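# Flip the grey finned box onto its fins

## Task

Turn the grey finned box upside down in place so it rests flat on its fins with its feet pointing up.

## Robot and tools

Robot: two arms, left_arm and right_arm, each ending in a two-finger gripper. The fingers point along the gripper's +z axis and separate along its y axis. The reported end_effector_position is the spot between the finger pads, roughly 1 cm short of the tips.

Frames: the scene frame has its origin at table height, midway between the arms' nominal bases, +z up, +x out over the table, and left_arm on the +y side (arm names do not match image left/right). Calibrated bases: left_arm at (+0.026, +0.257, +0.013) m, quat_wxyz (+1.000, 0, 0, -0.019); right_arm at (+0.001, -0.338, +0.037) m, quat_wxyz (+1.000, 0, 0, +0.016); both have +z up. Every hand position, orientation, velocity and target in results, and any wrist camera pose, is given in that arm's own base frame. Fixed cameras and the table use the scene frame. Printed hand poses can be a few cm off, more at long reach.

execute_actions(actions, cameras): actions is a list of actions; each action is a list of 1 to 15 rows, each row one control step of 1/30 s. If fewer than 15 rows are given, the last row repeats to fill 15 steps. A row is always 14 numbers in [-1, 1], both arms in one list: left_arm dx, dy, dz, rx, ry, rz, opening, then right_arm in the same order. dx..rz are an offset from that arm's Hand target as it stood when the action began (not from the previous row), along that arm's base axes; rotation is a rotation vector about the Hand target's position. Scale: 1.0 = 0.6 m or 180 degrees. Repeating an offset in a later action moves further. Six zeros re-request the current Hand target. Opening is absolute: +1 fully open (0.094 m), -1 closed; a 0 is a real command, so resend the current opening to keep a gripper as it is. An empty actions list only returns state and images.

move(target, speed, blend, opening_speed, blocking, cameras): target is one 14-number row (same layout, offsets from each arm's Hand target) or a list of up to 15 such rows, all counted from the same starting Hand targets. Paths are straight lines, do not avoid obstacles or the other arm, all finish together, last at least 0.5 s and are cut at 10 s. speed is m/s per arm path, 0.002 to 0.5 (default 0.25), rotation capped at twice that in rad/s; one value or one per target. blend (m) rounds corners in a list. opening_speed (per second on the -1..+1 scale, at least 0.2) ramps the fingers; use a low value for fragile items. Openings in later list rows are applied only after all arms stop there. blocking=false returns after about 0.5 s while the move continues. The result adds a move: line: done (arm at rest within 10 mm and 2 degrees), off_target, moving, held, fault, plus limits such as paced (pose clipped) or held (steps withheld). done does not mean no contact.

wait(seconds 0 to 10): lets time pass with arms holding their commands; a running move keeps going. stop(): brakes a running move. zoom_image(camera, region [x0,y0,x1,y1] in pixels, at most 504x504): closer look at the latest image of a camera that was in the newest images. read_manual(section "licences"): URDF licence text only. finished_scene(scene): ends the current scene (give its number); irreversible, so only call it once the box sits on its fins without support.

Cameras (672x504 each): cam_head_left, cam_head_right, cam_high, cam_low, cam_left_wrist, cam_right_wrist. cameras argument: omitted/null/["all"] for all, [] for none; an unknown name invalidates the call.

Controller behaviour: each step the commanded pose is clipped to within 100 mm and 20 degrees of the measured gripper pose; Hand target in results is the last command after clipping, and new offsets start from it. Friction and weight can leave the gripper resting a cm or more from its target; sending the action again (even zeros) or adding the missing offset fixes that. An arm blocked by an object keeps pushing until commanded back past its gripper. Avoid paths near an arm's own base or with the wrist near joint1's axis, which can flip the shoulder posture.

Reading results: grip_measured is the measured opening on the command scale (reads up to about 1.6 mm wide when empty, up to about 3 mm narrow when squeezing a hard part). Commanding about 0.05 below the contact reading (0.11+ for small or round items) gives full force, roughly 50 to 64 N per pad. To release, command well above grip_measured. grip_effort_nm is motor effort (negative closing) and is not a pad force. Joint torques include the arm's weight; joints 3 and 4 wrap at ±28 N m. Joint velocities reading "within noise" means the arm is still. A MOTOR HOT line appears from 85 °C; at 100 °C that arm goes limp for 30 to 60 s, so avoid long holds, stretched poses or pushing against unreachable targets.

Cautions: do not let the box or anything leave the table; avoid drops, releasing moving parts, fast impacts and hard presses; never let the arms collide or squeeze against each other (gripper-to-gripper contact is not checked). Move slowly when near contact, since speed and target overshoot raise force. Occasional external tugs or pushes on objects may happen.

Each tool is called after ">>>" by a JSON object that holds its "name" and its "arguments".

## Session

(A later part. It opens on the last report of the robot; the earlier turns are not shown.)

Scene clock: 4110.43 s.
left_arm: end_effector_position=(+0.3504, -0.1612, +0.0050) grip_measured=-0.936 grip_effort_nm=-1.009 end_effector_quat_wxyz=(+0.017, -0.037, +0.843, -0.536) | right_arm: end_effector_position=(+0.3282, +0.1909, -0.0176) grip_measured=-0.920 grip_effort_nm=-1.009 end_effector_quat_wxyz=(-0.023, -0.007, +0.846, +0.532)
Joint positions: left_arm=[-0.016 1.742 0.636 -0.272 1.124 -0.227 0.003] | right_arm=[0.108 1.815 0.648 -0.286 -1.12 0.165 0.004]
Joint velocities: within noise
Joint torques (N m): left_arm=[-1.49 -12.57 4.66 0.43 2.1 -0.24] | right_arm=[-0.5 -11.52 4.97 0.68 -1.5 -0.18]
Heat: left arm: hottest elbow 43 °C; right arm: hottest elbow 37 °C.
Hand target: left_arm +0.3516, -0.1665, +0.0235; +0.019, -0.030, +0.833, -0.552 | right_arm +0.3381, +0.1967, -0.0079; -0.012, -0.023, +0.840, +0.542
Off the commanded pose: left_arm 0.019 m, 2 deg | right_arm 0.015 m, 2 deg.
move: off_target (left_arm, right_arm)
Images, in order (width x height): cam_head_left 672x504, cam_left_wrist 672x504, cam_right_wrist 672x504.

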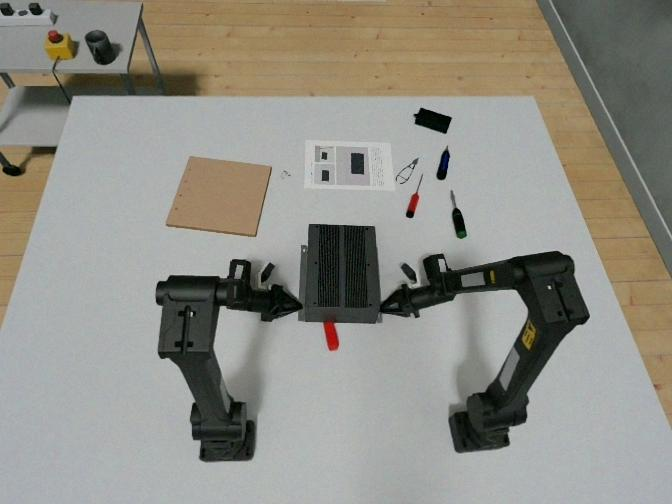

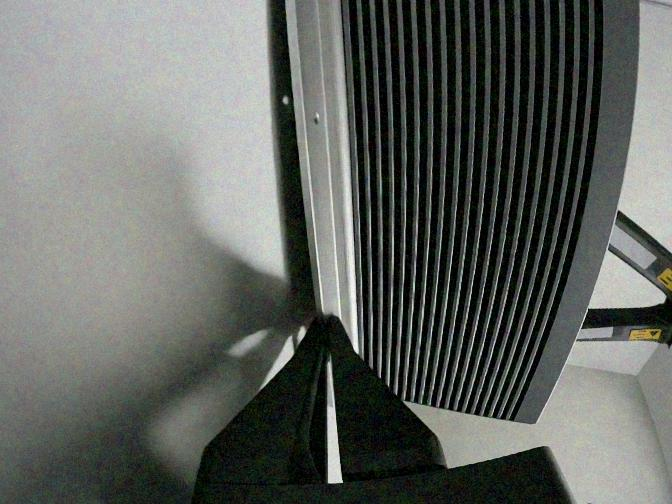

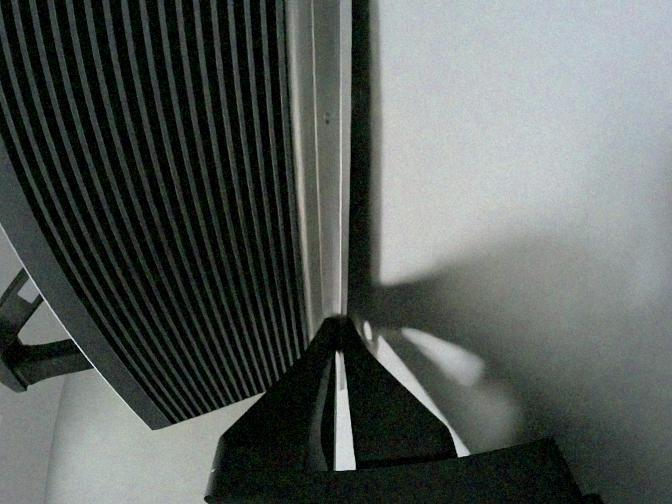

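>>> {"name": "move", "arguments": {"target": [0.005,0.0,0.05,0,0.039,0,-1,0.005,0,0.055,0.003,0.039,0,-1], "speed": 0.04}}

Scene clock: 4134.07 s.
left_arm: end_effector_position=(+0.3370, -0.1611, +0.0237) grip_measured=-0.936 grip_effort_nm=-1.009 end_effector_quat_wxyz=(-0.050, -0.079, +0.842, -0.531) | right_arm: end_effector_position=(+0.3207, +0.1913, +0.0022) grip_measured=-0.926 grip_effort_nm=-1.048 end_effector_quat_wxyz=(-0.090, +0.033, +0.842, +0.531)
Joint positions: left_arm=[-0.016 1.694 0.67 -0.511 1.125 -0.227 0.003] | right_arm=[0.108 1.783 0.697 -0.528 -1.137 0.159 0.003]
Joint velocities: within noise
Joint torques (N m): left_arm=[-1.38 -13.04 7.8 -0.1 2.19 -0.24] | right_arm=[-0.67 -13.51 6.32 0.03 -1.84 -0.18]
Heat: left arm: hottest elbow 43 °C; right arm: hottest elbow 37 °C.
Hand target: left_arm +0.3545, -0.1665, +0.0534; -0.032, -0.064, +0.833, -0.549 | right_arm +0.3410, +0.1967, +0.0252; -0.064, +0.010, +0.835, +0.546
Off the commanded pose: left_arm 0.035 m, 4 deg | right_arm 0.031 m, 4 deg.
move: off_target (left_arm, right_arm)

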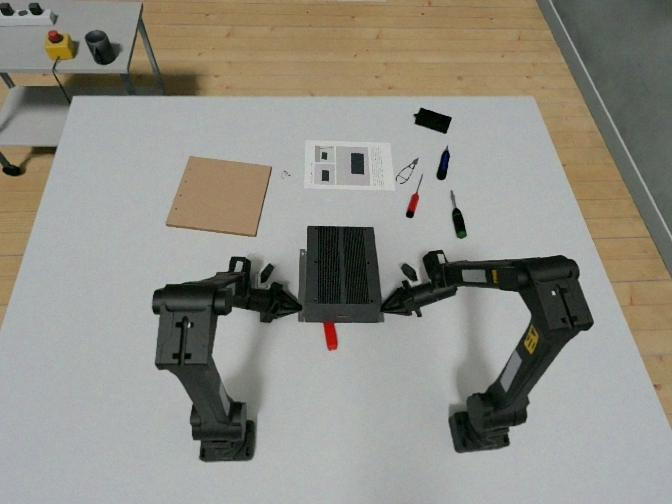

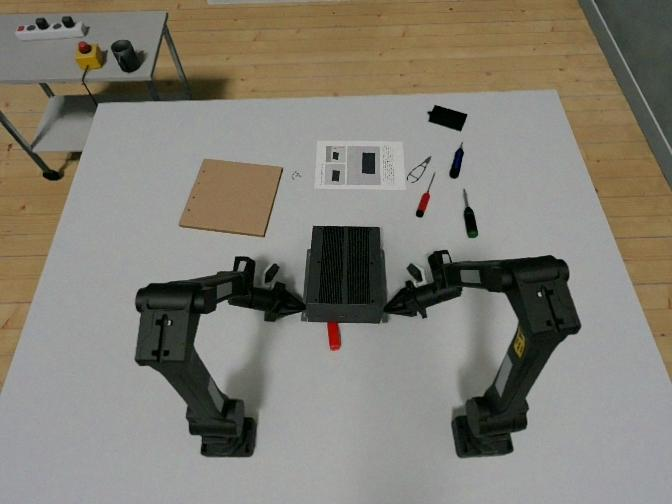

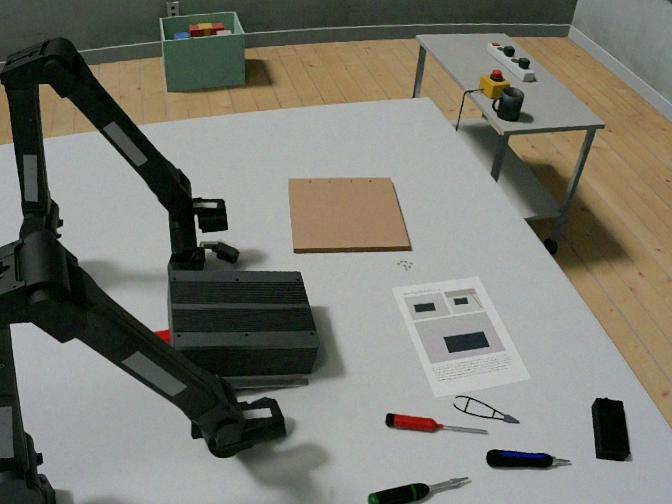

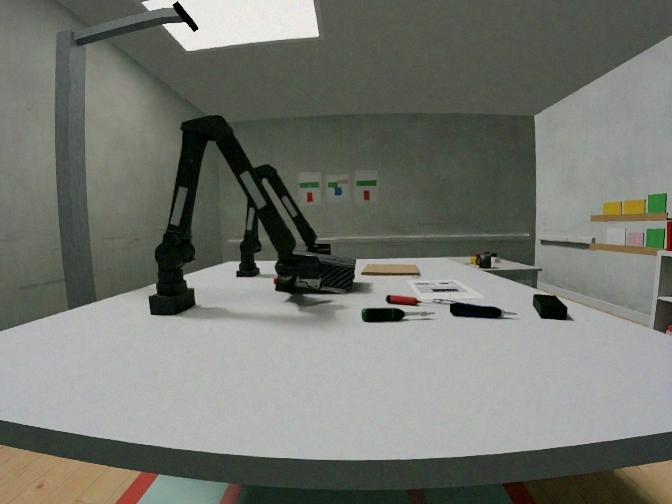

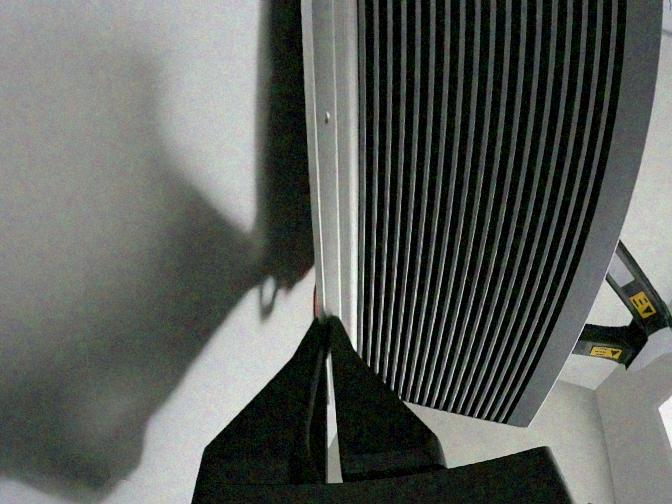

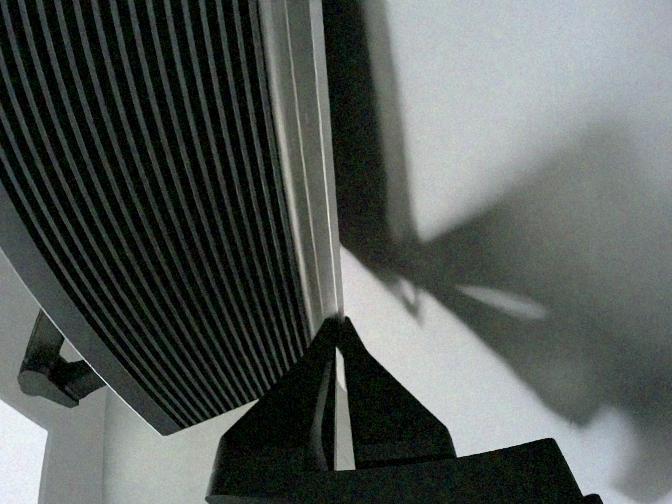

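>>> {"name": "move", "arguments": {"target": [-0.01,0.0,0.083,-0.044,0.055,0,-1,-0.01,0,0.08,0.048,0.055,0,-1], "speed": 0.05, "cameras": ["cam_high","cam_low","cam_left_wrist","cam_right_wrist"]}}

Scene clock: 4147.87 s.
left_arm: end_effector_position=(+0.3301, -0.1605, +0.0709) grip_measured=-0.951 grip_effort_nm=-1.009 end_effector_quat_wxyz=(-0.133, -0.136, +0.794, -0.578) | right_arm: end_effector_position=(+0.3162, +0.1915, +0.0503) grip_measured=-0.940 grip_effort_nm=-1.043 end_effector_quat_wxyz=(-0.167, +0.084, +0.788, +0.587)
Joint positions: left_arm=[0.011 1.67 0.739 -0.854 1.262 -0.172 0.002] | right_arm=[0.082 1.776 0.767 -0.885 -1.298 0.049 0.003]
Joint velocities: within noise
Joint torques (N m): left_arm=[-1.67 -13.04 8.72 -0.72 2.29 0.02] | right_arm=[-0.44 -13.16 6.74 -0.47 -1.9 -0.44]
Heat: left arm: hottest elbow 43 °C; right arm: hottest elbow 38 °C.
Hand target: left_arm +0.3485, -0.1666, +0.1031; -0.108, -0.109, +0.787, -0.597 | right_arm +0.3349, +0.1968, +0.0731; -0.136, +0.052, +0.783, +0.604
Off the commanded pose: left_arm 0.038 m, 5 deg | right_arm 0.030 m, 5 deg.
move: off_target (left_arm, right_arm)
Images, in order (width x height): cam_high 672x504, cam_low 672x504, cam_left_wrist 672x504, cam_right_wrist 672x504.

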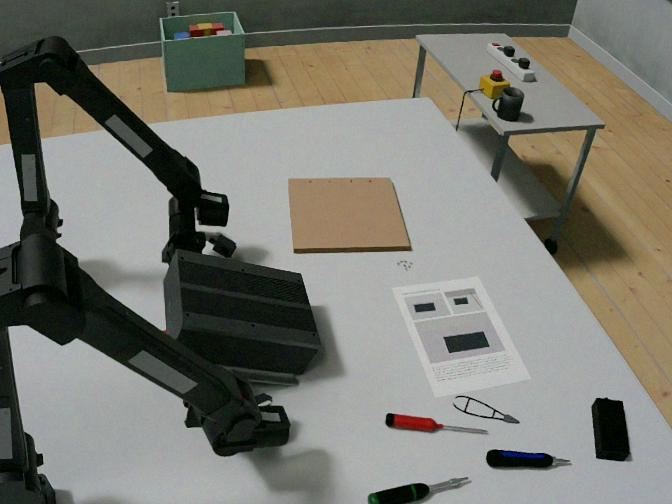

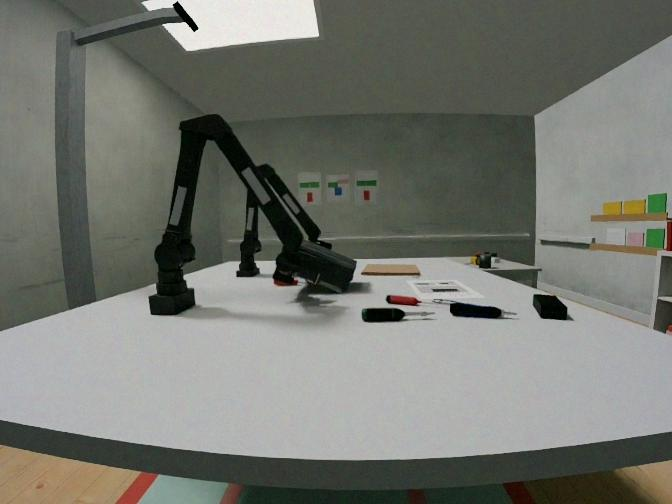

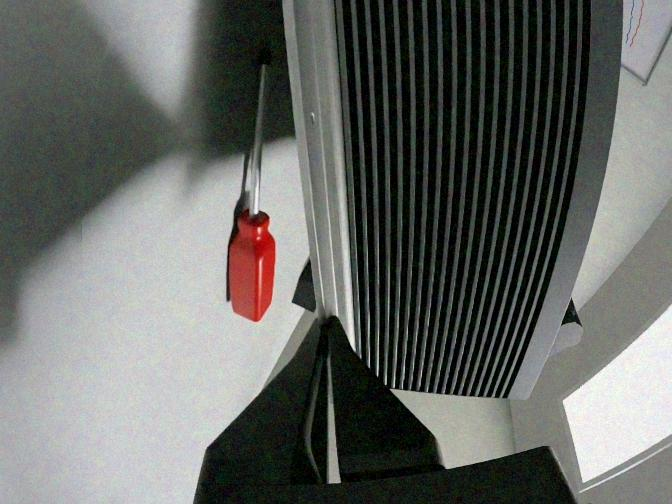

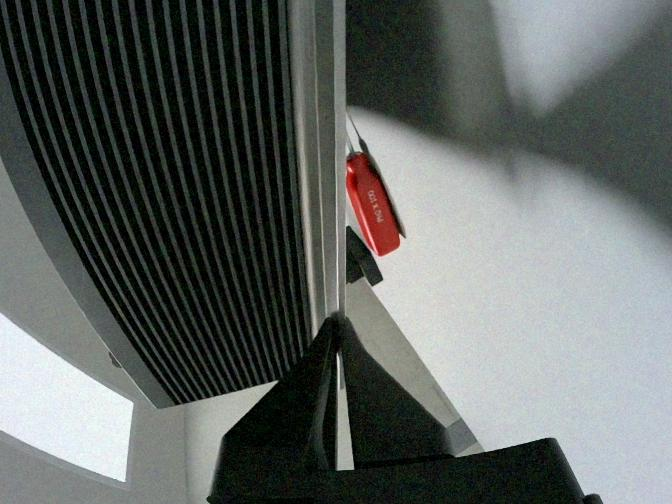

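>>> {"name": "move", "arguments": {"target": [[0.015,0.0,0.092,-0.011,0.072,0,-1,0.015,0,0.083,0.011,0.072,0,-1],[0.045,0.0,0.173,-0.022,0.144,0,-1,0.045,0,0.158,0.022,0.144,0,-1]], "speed": 0.06, "blend": 0.02}}

Scene clock: 4183.37 s.
left_arm: end_effector_position=(+0.3517, -0.1590, +0.1678) grip_measured=-0.954 grip_effort_nm=-1.013 end_effector_quat_wxyz=(-0.323, -0.279, +0.716, -0.552) | right_arm: end_effector_position=(+0.3478, +0.1915, +0.1457) grip_measured=-0.936 grip_effort_nm=-1.043 end_effector_quat_wxyz=(-0.336, +0.237, +0.704, +0.578)
Joint positions: left_arm=[0.022 1.697 0.999 -1.639 1.315 -0.118 0.002] | right_arm=[0.064 1.805 1.003 -1.685 -1.398 -0.071 0.003]
Joint velocities: within noise
Joint torques (N m): left_arm=[-2.14 -13.98 11.85 -2.06 2.3 0.43] | right_arm=[0.26 -14.86 7.84 -0.65 -0.82 -0.68]
Heat: left arm: hottest elbow 47 °C; right arm: hottest elbow 39 °C.
Hand target: left_arm +0.3755, -0.1665, +0.2070; -0.285, -0.236, +0.722, -0.584 | right_arm +0.3619, +0.1967, +0.1679; -0.310, +0.182, +0.712, +0.604
Off the commanded pose: left_arm 0.046 m, 8 deg | right_arm 0.027 m, 8 deg.
joint sent to its limit (left arm) — joint 4 (wrist pitch), lower limit. The joint targets are off in position, not in orientation.
joint sent to its limit (right arm) — joint 4 (wrist pitch), lower limit. The joint targets still meet the commanded pose.
move: off_target (left_arm, right_arm)

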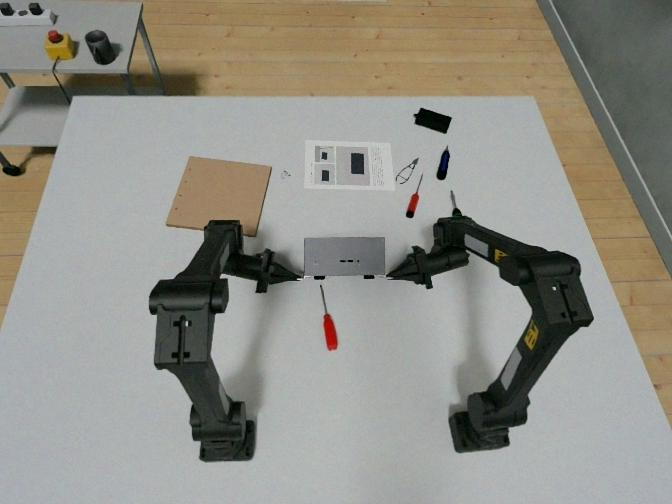

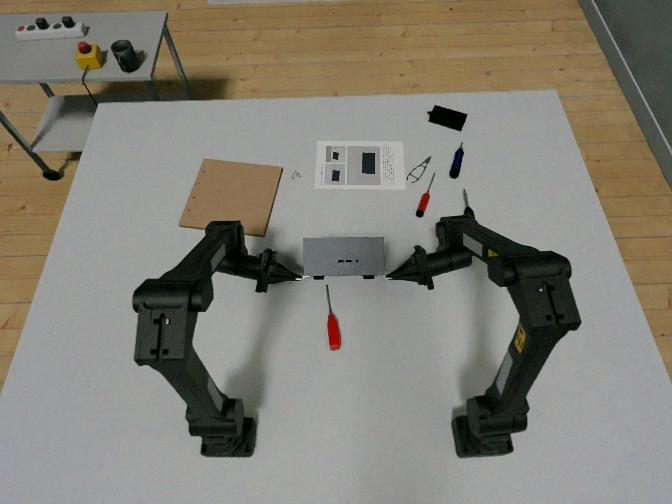

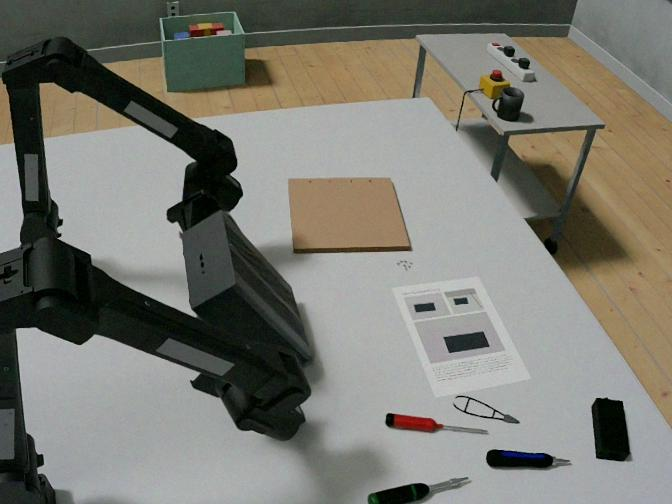

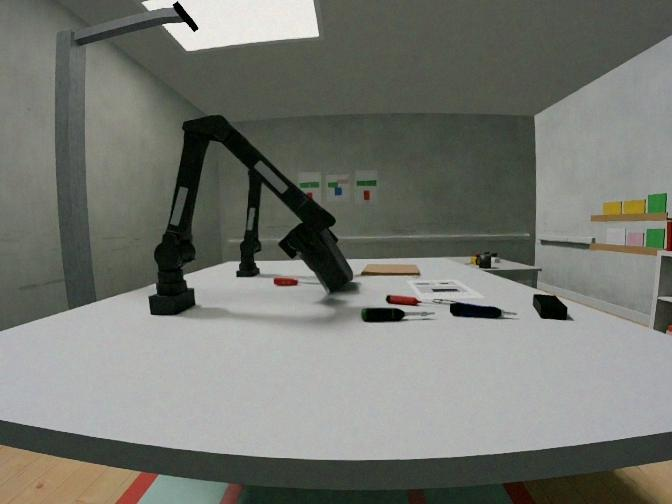

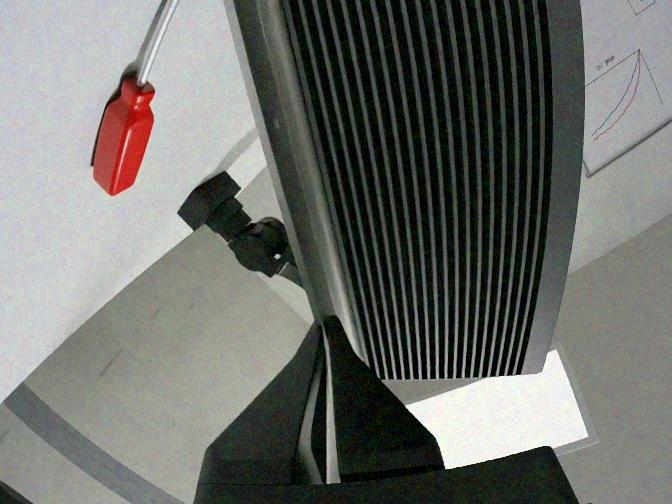

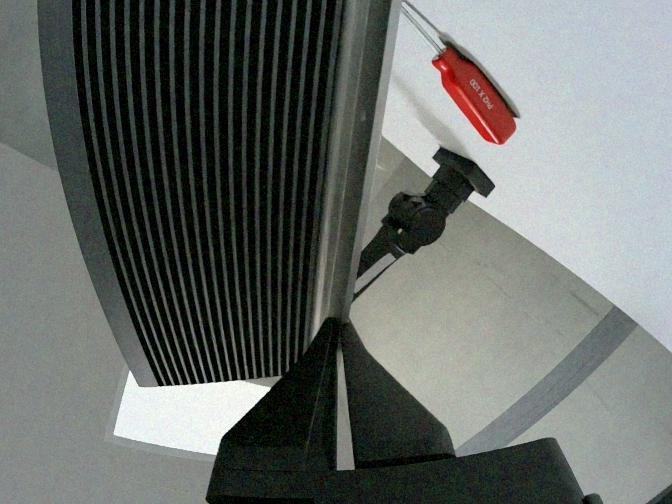

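>>> {"name": "move", "arguments": {"target": [0.0,0.0,0.01,0,0,0.083,-1,0.0,0,0.01,0,0,-0.083,-1], "speed": 0.05, "cameras": ["cam_low","cam_left_wrist","cam_right_wrist"]}}

Scene clock: 4244.50 s.
left_arm: end_effector_position=(+0.3675, -0.1582, +0.1782) grip_measured=-0.956 grip_effort_nm=-1.009 end_effector_quat_wxyz=(-0.249, -0.389, +0.665, -0.588) | right_arm: end_effector_position=(+0.3546, +0.1918, +0.1519) grip_measured=-0.932 grip_effort_nm=-1.038 end_effector_quat_wxyz=(-0.277, +0.320, +0.672, +0.608)
Joint positions: left_arm=[0.028 1.372 0.694 -0.403 1.359 -1.428 0.002] | right_arm=[0.061 1.475 0.638 -0.112 -1.438 1.5 0.003]
Joint velocities: within noise
Joint torques (N m): left_arm=[-2.43 -11.46 10.06 3.06 1.49 0.25] | right_arm=[0.5 -11.99 7.42 2.85 -0.86 -0.6]
Heat: left arm: hottest elbow 54 °C; right arm: hottest elbow 41 °C.
Hand target: left_arm +0.3755, -0.1665, +0.2131; -0.207, -0.328, +0.685, -0.617 | right_arm +0.3619, +0.1968, +0.1739; -0.229, +0.273, +0.682, +0.639
Off the commanded pose: left_arm 0.037 m, 9 deg | right_arm 0.024 m, 9 deg.
move: off_target (left_arm, right_arm)
Images, in order (width x height): cam_low 672x504, cam_left_wrist 672x504, cam_right_wrist 672x504.

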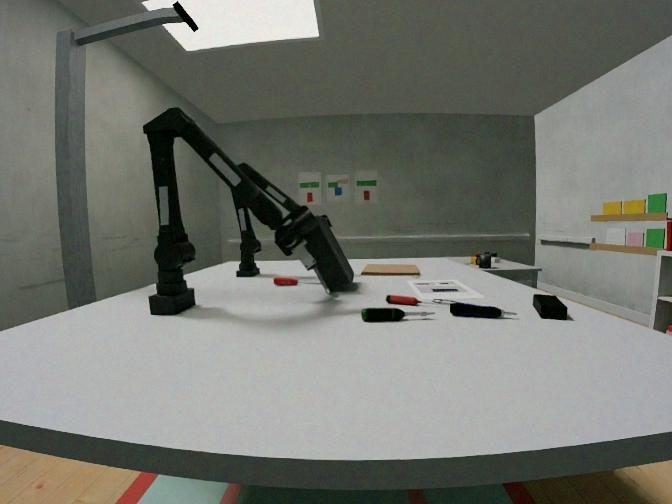

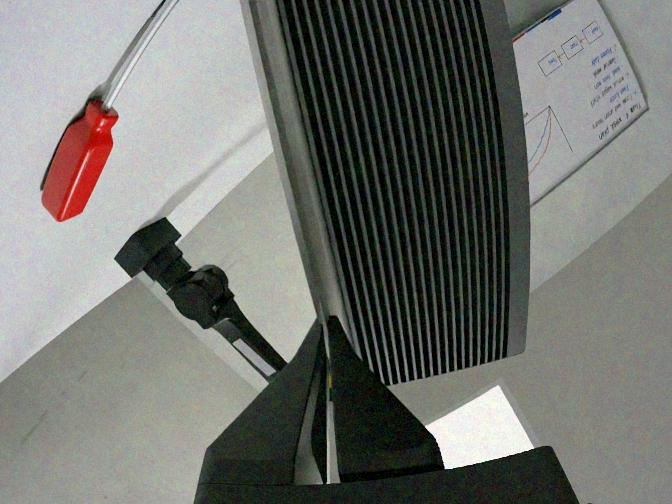

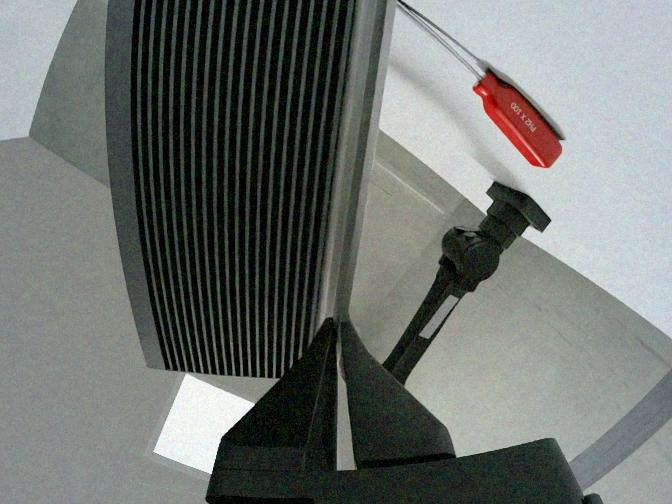

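>>> {"name": "move", "arguments": {"target": [0.045, 0, 0.042, 0, 0.058, 0, -1, 0.045, 0, 0.042, 0, 0.058, 0, -1], "speed": 0.05, "cameras": ["cam_head_right", "cam_low"]}}

Scene clock: 4305.73 s.
left_arm: end_effector_position=(+0.3766, -0.1591, +0.1886) grip_measured=-0.961 grip_effort_nm=-1.013 end_effector_quat_wxyz=(-0.298, -0.439, +0.646, -0.549) | right_arm: end_effector_position=(+0.3688, +0.1923, +0.1630) grip_measured=-0.951 grip_effort_nm=-1.038 end_effector_quat_wxyz=(-0.331, +0.387, +0.637, +0.579)
Joint positions: left_arm=[0.023 1.397 0.787 -0.635 1.337 -1.43 0.002] | right_arm=[0.06 1.474 0.674 -0.104 -1.43 1.736 0.002]
Joint velocities: within noise
Joint torques (N m): left_arm=[-1.9 -10.4 14.84 1.03 2.34 0.12] | right_arm=[-0.32 -11.63 10.45 2.63 -1.38 -0.41]
Heat: left arm: hottest elbow 52 °C; right arm: hottest elbow 41 °C.
Hand target: left_arm +0.4025, -0.1666, +0.2382; -0.268, -0.382, +0.664, -0.584 | right_arm +0.3890, +0.1967, +0.1991; -0.290, +0.330, +0.658, +0.611
Off the commanded pose: left_arm 0.057 m, 9 deg | right_arm 0.042 m, 9 deg.
move: off_target (left_arm, right_arm)
Images, in order (width x height): cam_head_right 672x504, cam_low 672x504.

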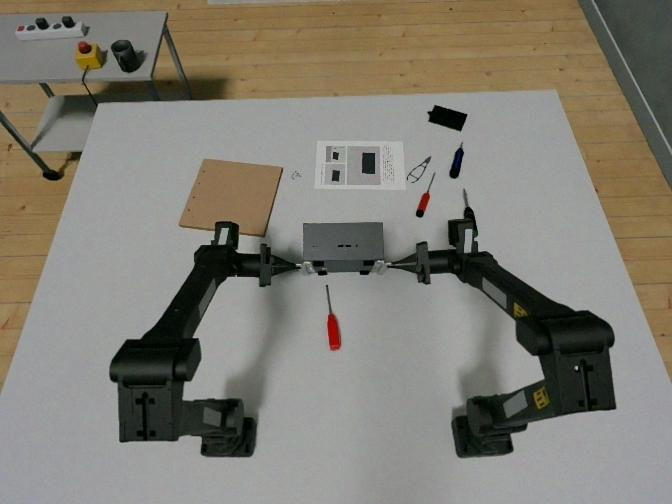

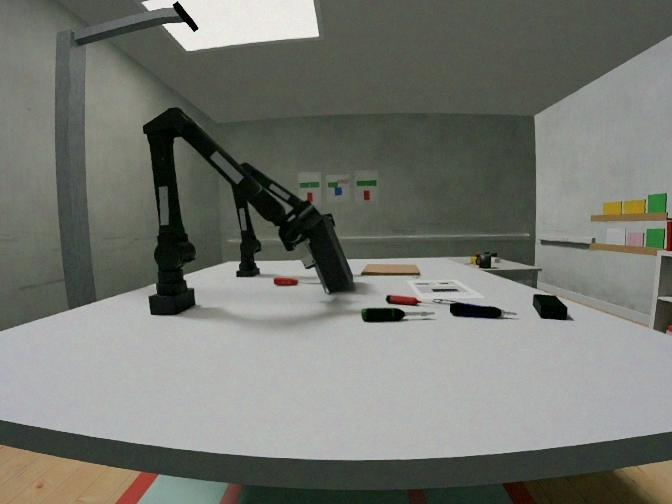

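>>> {"name": "zoom_image", "arguments": {"camera": "cam_low", "region": [260, 190, 400, 320]}}

>>> {"name": "zoom_image", "arguments": {"camera": "cam_head_right", "region": [260, 200, 440, 360]}}

Scaled by 3.600.

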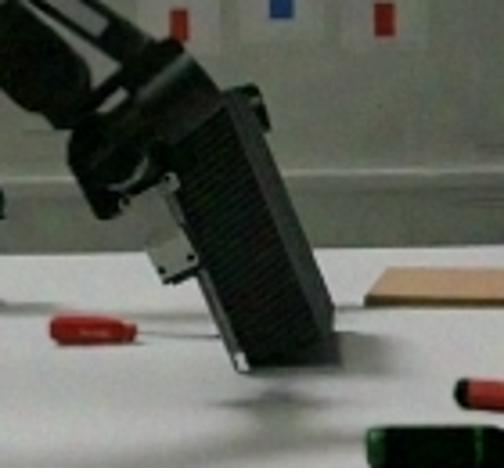

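Scaled by 2.800.

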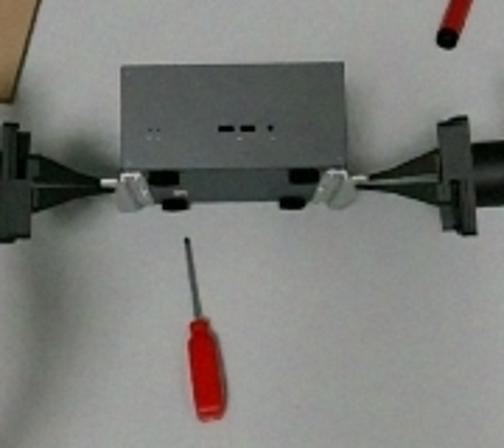

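>>> {"name": "zoom_image", "arguments": {"camera": "cam_low", "region": [290, 225, 370, 305]}}

Scaled by 6.300.

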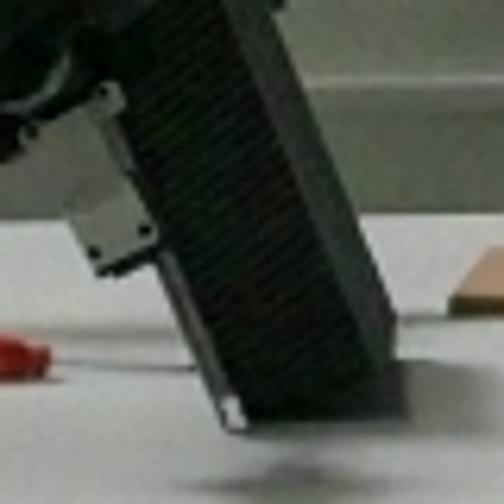

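>>> {"name": "move", "arguments": {"target": [0.015, 0, 0.022, 0, 0.03, 0, -1, 0.025, 0, 0.02, 0, 0.03, 0, -1], "speed": 0.05, "cameras": ["cam_low"]}}

>>> {"name": "zoom_image", "arguments": {"camera": "cam_low", "region": [280, 195, 380, 305]}}

Scene clock: 4339.00 s.
left_arm: end_effector_position=(+0.3854, -0.1586, +0.1981) grip_measured=-0.961 grip_effort_nm=-1.009 end_effector_quat_wxyz=(-0.332, -0.470, +0.629, -0.524) | right_arm: end_effector_position=(+0.3817, +0.1922, +0.1730) grip_measured=-0.951 grip_effort_nm=-1.043 end_effector_quat_wxyz=(-0.358, +0.417, +0.617, +0.562)
Joint positions: left_arm=[0.023 1.425 0.858 -0.779 1.331 -1.437 0.002] | right_arm=[0.058 1.481 0.722 -0.159 -1.431 1.819 0.002]
Joint velocities: within noise
Joint torques (N m): left_arm=[-1.96 -11.11 15.2 0.88 2.54 0.19] | right_arm=[-0.62 -11.05 11.54 2 -1.61 -0.51]
Heat: left arm: hottest elbow 56 °C; right arm: hottest elbow 46 °C.
Hand target: left_arm +0.4115, -0.1666, +0.2514; -0.299, -0.410, +0.650, -0.566 | right_arm +0.4039, +0.1967, +0.2111; -0.321, +0.358, +0.644, +0.595
Off the commanded pose: left_arm 0.060 m, 10 deg | right_arm 0.044 m, 9 deg.
move: off_target (left_arm, right_arm)
Images, in order (width x height): cam_low 672x504.

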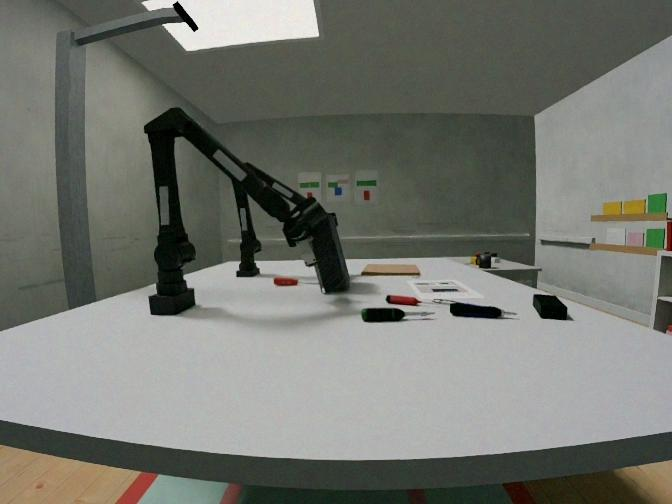

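Scaled by 4.582.

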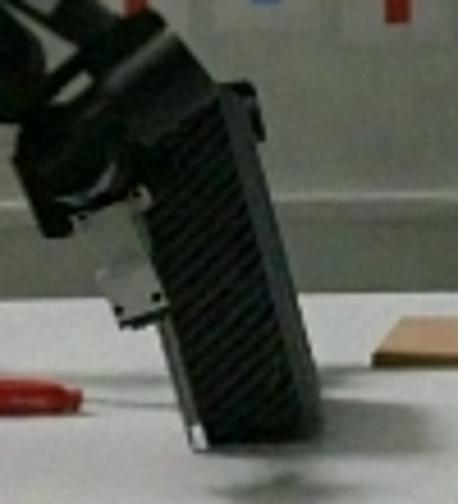

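>>> {"name": "move", "arguments": {"target": [0.03, 0, 0.0, 0, 0.035, 0, -1, 0.03, 0, 0.0, 0, 0.035, 0, -1], "speed": 0.04, "cameras": ["cam_low"]}}

>>> {"name": "zoom_image", "arguments": {"camera": "cam_low", "region": [280, 195, 380, 305]}}

Scene clock: 4354.40 s.
left_arm: end_effector_position=(+0.4028, -0.1575, +0.2029) grip_measured=-0.961 grip_effort_nm=-1.009 end_effector_quat_wxyz=(-0.363, -0.495, +0.610, -0.501) | right_arm: end_effector_position=(+0.4003, +0.1925, +0.1786) grip_measured=-0.951 grip_effort_nm=-1.048 end_effector_quat_wxyz=(-0.389, +0.442, +0.597, +0.545)
Joint positions: left_arm=[0.025 1.486 0.944 -0.905 1.333 -1.437 0.002] | right_arm=[0.055 1.522 0.789 -0.222 -1.445 1.876 0.002]
Joint velocities: within noise
Joint torques (N m): left_arm=[-1.96 -11.4 15.02 0.95 2.46 0.18] | right_arm=[-0.73 -11.11 11.49 1.72 -1.36 -0.61]
Heat: left arm: hottest elbow 62 °C; right arm: hottest elbow 46 °C.
Hand target: left_arm +0.4296, -0.1666, +0.2513; -0.335, -0.440, +0.633, -0.542 | right_arm +0.4219, +0.1968, +0.2112; -0.356, +0.390, +0.625, +0.575
Off the commanded pose: left_arm 0.056 m, 9 deg | right_arm 0.039 m, 8 deg.
move: off_target (left_arm, right_arm)
Images, in order (width x height): cam_low 672x504.

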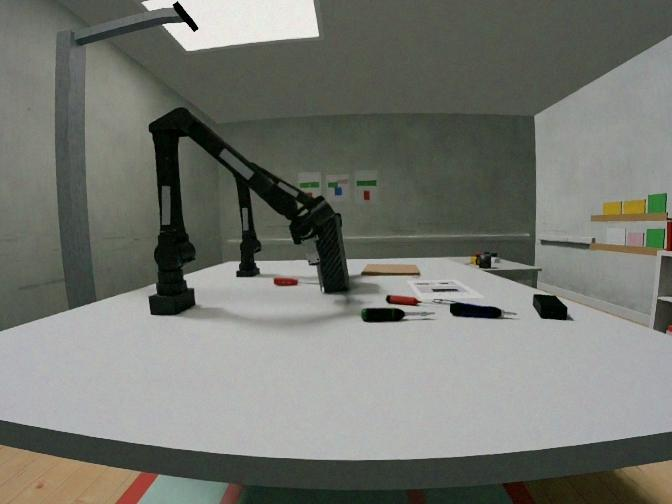

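Scaled by 4.582.

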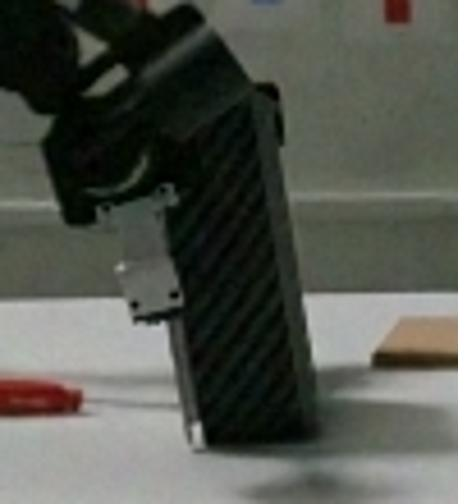

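>>> {"name": "move", "arguments": {"target": [0.03, 0, -0.005, 0, 0.03, 0, -1, 0.03, 0, -0.005, 0, 0.03, 0, -1], "speed": 0.03, "cameras": ["cam_low"]}}

>>> {"name": "zoom_image", "arguments": {"camera": "cam_low", "region": [280, 195, 380, 305]}}

Scene clock: 4362.17 s.
left_arm: end_effector_position=(+0.4239, -0.1557, +0.2081) grip_measured=-0.961 grip_effort_nm=-1.013 end_effector_quat_wxyz=(-0.387, -0.513, +0.593, -0.485) | right_arm: end_effector_position=(+0.4197, +0.1931, +0.1845) grip_measured=-0.951 grip_effort_nm=-1.038 end_effector_quat_wxyz=(-0.416, +0.460, +0.578, +0.531)
Joint positions: left_arm=[0.029 1.55 1.032 -1.003 1.339 -1.438 0.002] | right_arm=[0.053 1.564 0.858 -0.277 -1.461 1.926 0.002]
Joint velocities: within noise
Joint torques (N m): left_arm=[-2.49 -11.75 14.41 0.76 2.2 0.15] | right_arm=[0.09 -10.46 11.07 1.8 -0.94 -0.6]
Heat: left arm: hottest elbow 62 °C; right arm: hottest elbow 46 °C.
Hand target: left_arm +0.4475, -0.1664, +0.2484; -0.364, -0.465, +0.616, -0.521 | right_arm +0.4400, +0.1967, +0.2082; -0.385, +0.417, +0.608, +0.556
Off the commanded pose: left_arm 0.048 m, 8 deg | right_arm 0.031 m, 7 deg.
move: off_target (left_arm, right_arm)
Images, in order (width x height): cam_low 672x504.

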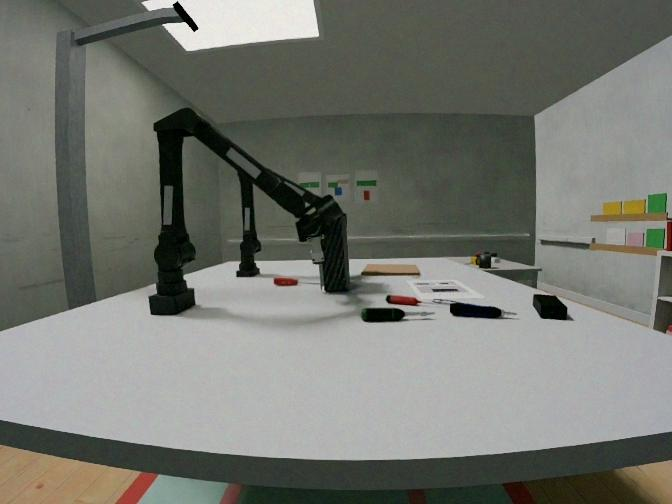

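Scaled by 4.582.

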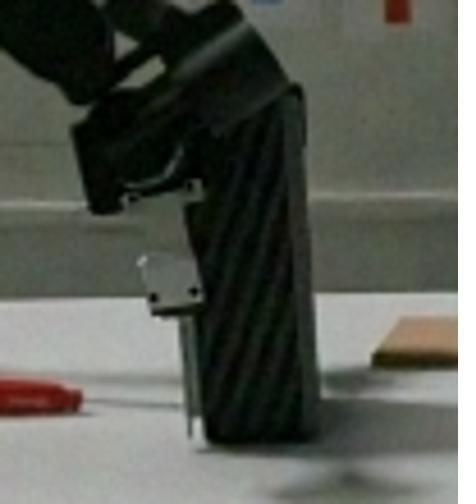

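>>> {"name": "execute_actions", "arguments": {"actions": [], "cameras": ["cam_head_right"]}}

>>> {"name": "zoom_image", "arguments": {"camera": "cam_head_right", "region": [260, 190, 420, 310]}}

Scene clock: 4382.87 s.
left_arm: end_effector_position=(+0.4241, -0.1556, +0.2082) grip_measured=-0.961 grip_effort_nm=-1.013 end_effector_quat_wxyz=(-0.387, -0.513, +0.593, -0.485) | right_arm: end_effector_position=(+0.4198, +0.1931, +0.1845) grip_measured=-0.951 grip_effort_nm=-1.043 end_effector_quat_wxyz=(-0.416, +0.460, +0.578, +0.531)
Joint positions: left_arm=[0.029 1.55 1.032 -1.004 1.339 -1.438 0.002] | right_arm=[0.053 1.565 0.859 -0.277 -1.462 1.927 0.002]
Joint velocities: within noise
Joint torques (N m): left_arm=[-2.49 -11.58 14.35 0.85 2.18 0.13] | right_arm=[-0.03 -10.81 11.17 1.72 -0.92 -0.63]
Heat: left arm: hottest elbow 66 °C; right arm: hottest elbow 50 °C.
Hand target: left_arm +0.4476, -0.1665, +0.2485; -0.364, -0.465, +0.616, -0.521 | right_arm +0.4401, +0.1967, +0.2082; -0.385, +0.417, +0.608, +0.556
Tool commands: left_gripper/opening=-1.0 right_gripper/opening=-1.0
Off the commanded pose: left_arm 0.048 m, 8 deg | right_arm 0.031 m, 8 deg.
Images, in order (width x height): cam_head_right 672x504.

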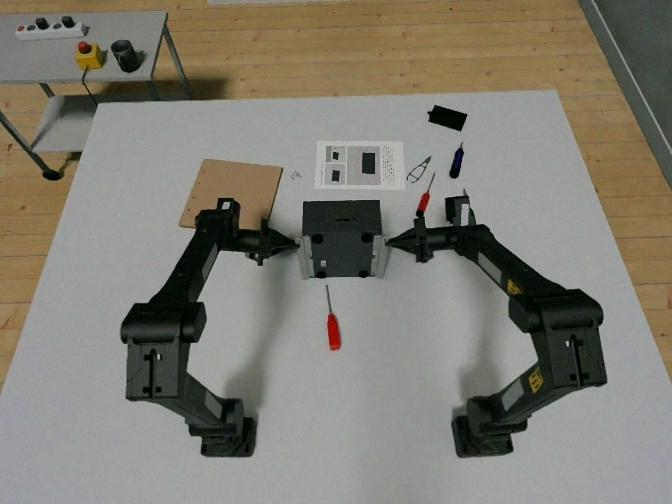

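Scaled by 3.150.

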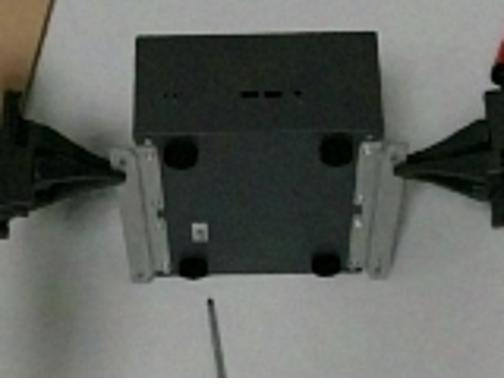

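>>> {"name": "move", "arguments": {"target": [0.02, 0, -0.02, 0, 0.017, 0, -1, 0.02, 0, -0.02, 0, 0.017, 0, -1], "speed": 0.03, "cameras": ["cam_low"]}}

>>> {"name": "zoom_image", "arguments": {"camera": "cam_low", "region": [280, 195, 380, 305]}}

Scene clock: 4395.80 s.
left_arm: end_effector_position=(+0.4385, -0.1539, +0.2100) grip_measured=-0.961 grip_effort_nm=-1.009 end_effector_quat_wxyz=(-0.399, -0.521, +0.580, -0.481) | right_arm: end_effector_position=(+0.4315, +0.1941, +0.1864) grip_measured=-0.946 grip_effort_nm=-1.043 end_effector_quat_wxyz=(-0.432, +0.463, +0.568, +0.526)
Joint positions: left_arm=[0.033 1.589 1.079 -1.032 1.352 -1.453 0.002] | right_arm=[0.053 1.598 0.896 -0.277 -1.483 1.965 0.003]
Joint velocities: within noise
Joint torques (N m): left_arm=[-2.96 -10.75 13.53 1.05 1.69 0.2] | right_arm=[-0.26 -9.23 10.52 1.96 -0.16 -0.72]
Heat: left arm: hottest elbow 67 °C; right arm: hottest elbow 51 °C.
Hand target: left_arm +0.4596, -0.1665, +0.2365; -0.380, -0.479, +0.606, -0.508 | right_arm +0.4520, +0.1968, +0.1962; -0.401, +0.432, +0.597, +0.544
Off the commanded pose: left_arm 0.036 m, 7 deg | right_arm 0.023 m, 6 deg.
move: off_target (left_arm, right_arm)
Images, in order (width x height): cam_low 672x504.

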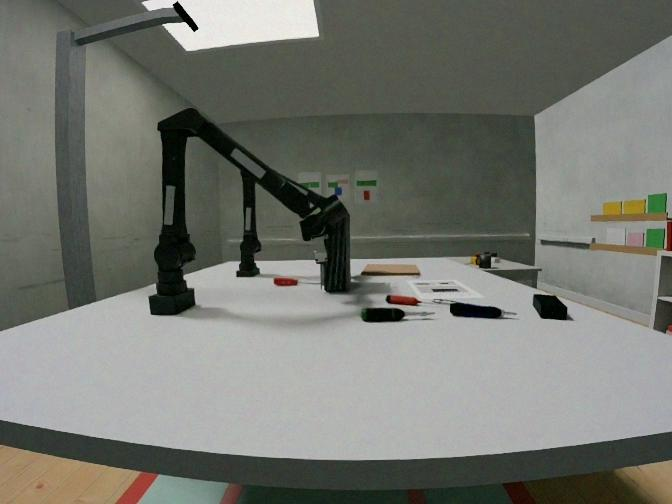

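Scaled by 4.582.

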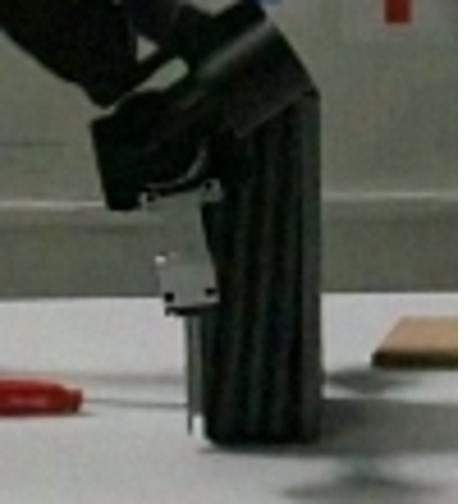

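>>> {"name": "move", "arguments": {"target": [-0.02, 0.01, -0.04, 0, 0.03, 0, -1, -0.02, 0, -0.015, 0, 0.03, 0, -1], "speed": 0.03, "cameras": ["cam_low"]}}

>>> {"name": "zoom_image", "arguments": {"camera": "cam_low", "region": [280, 195, 380, 305]}}

Scene clock: 4407.03 s.
left_arm: end_effector_position=(+0.4323, -0.1531, +0.2061) grip_measured=-0.961 grip_effort_nm=-1.013 end_effector_quat_wxyz=(+0.419, +0.526, -0.568, +0.474) | right_arm: end_effector_position=(+0.4301, +0.1940, +0.1851) grip_measured=-0.948 grip_effort_nm=-1.038 end_effector_quat_wxyz=(-0.445, +0.475, +0.557, +0.515)
Joint positions: left_arm=[0.037 1.607 1.079 -1.107 1.37 -1.406 0.002] | right_arm=[0.053 1.599 0.896 -0.295 -1.484 1.992 0.002]
Joint velocities: within noise
Joint torques (N m): left_arm=[-2.26 -9.47 11.52 0.5 0.87 0.21] | right_arm=[-0.91 -10.11 8.53 1.37 -0.32 -0.53]
Heat: left arm: hottest elbow 64 °C; right arm: hottest elbow 48 °C.
Hand target: left_arm +0.4475, -0.1606, +0.2124; +0.408, +0.502, -0.588, +0.485 | right_arm +0.4400, +0.1968, +0.1872; -0.428, +0.457, +0.578, +0.523
Off the commanded pose: left_arm 0.018 m, 4 deg | right_arm 0.010 m, 4 deg.
move: off_target (left_arm, right_arm)
Images, in order (width x height): cam_low 672x504.

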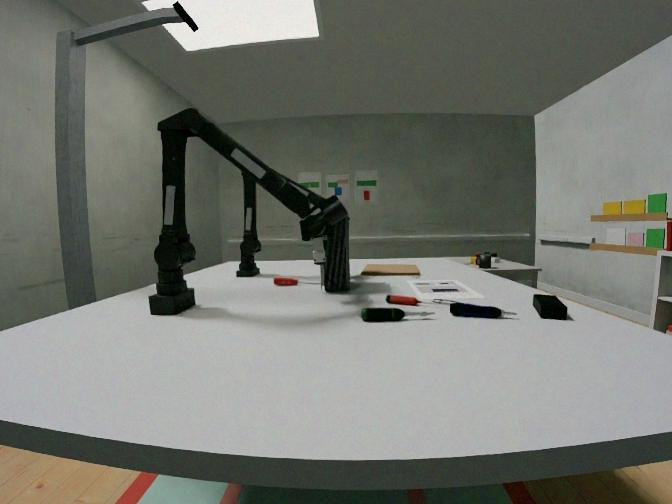

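Scaled by 4.582.

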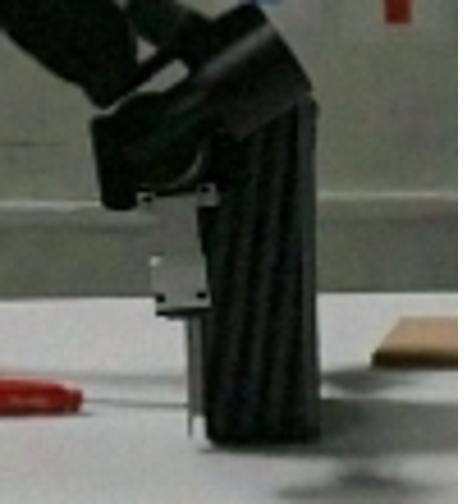

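>>> {"name": "move", "arguments": {"target": [-0.01, 0, -0.025, 0, 0.02, 0, -1, -0.01, 0, -0.022, 0, 0.02, 0, -1], "speed": 0.03, "cameras": ["cam_head_right"]}}

>>> {"name": "zoom_image", "arguments": {"camera": "cam_head_right", "region": [260, 190, 420, 310]}}

Scene clock: 4419.47 s.
left_arm: end_effector_position=(+0.4302, -0.1516, +0.2031) grip_measured=-0.961 grip_effort_nm=-1.009 end_effector_quat_wxyz=(+0.428, +0.529, -0.561, +0.472) | right_arm: end_effector_position=(+0.4285, +0.1941, +0.1842) grip_measured=-0.953 grip_effort_nm=-1.043 end_effector_quat_wxyz=(-0.454, +0.478, +0.551, +0.511)
Joint positions: left_arm=[0.041 1.619 1.079 -1.143 1.38 -1.379 0.002] | right_arm=[0.053 1.604 0.896 -0.308 -1.494 1.997 0.002]
Joint velocities: within noise
Joint torques (N m): left_arm=[-2.55 -8.29 10.39 0.38 0.46 0.08] | right_arm=[-0.91 -9.05 7.39 0.91 -0.02 -0.48]
Heat: left arm: hottest elbow 61 °C; right arm: hottest elbow 46 °C.
Hand target: left_arm +0.4415, -0.1605, +0.1973; +0.427, +0.517, -0.575, +0.469 | right_arm +0.4340, +0.1968, +0.1739; -0.446, +0.473, +0.564, +0.509
Off the commanded pose: left_arm 0.016 m, 2 deg | right_arm 0.012 m, 2 deg.
move: off_target (left_arm, right_arm)
Images, in order (width x height): cam_head_right 672x504.

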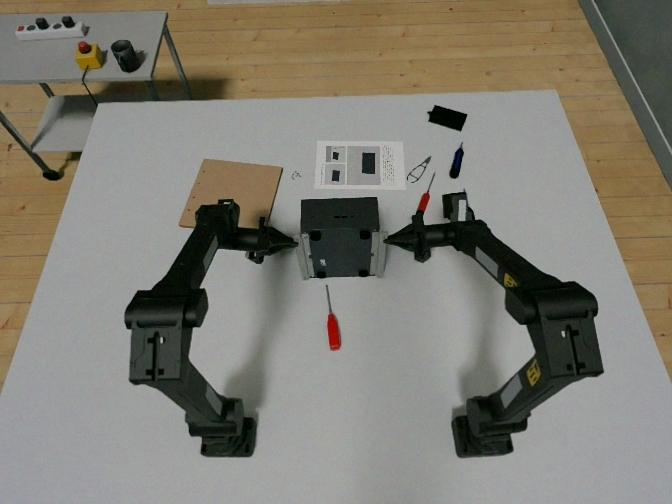

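Scaled by 3.150.

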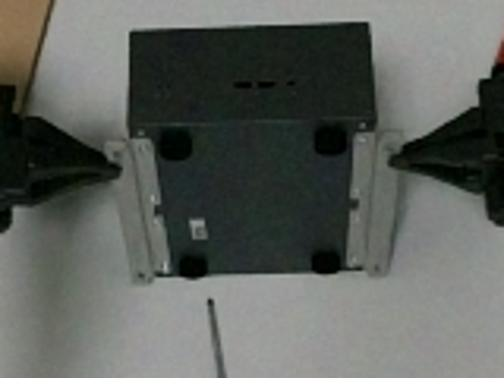

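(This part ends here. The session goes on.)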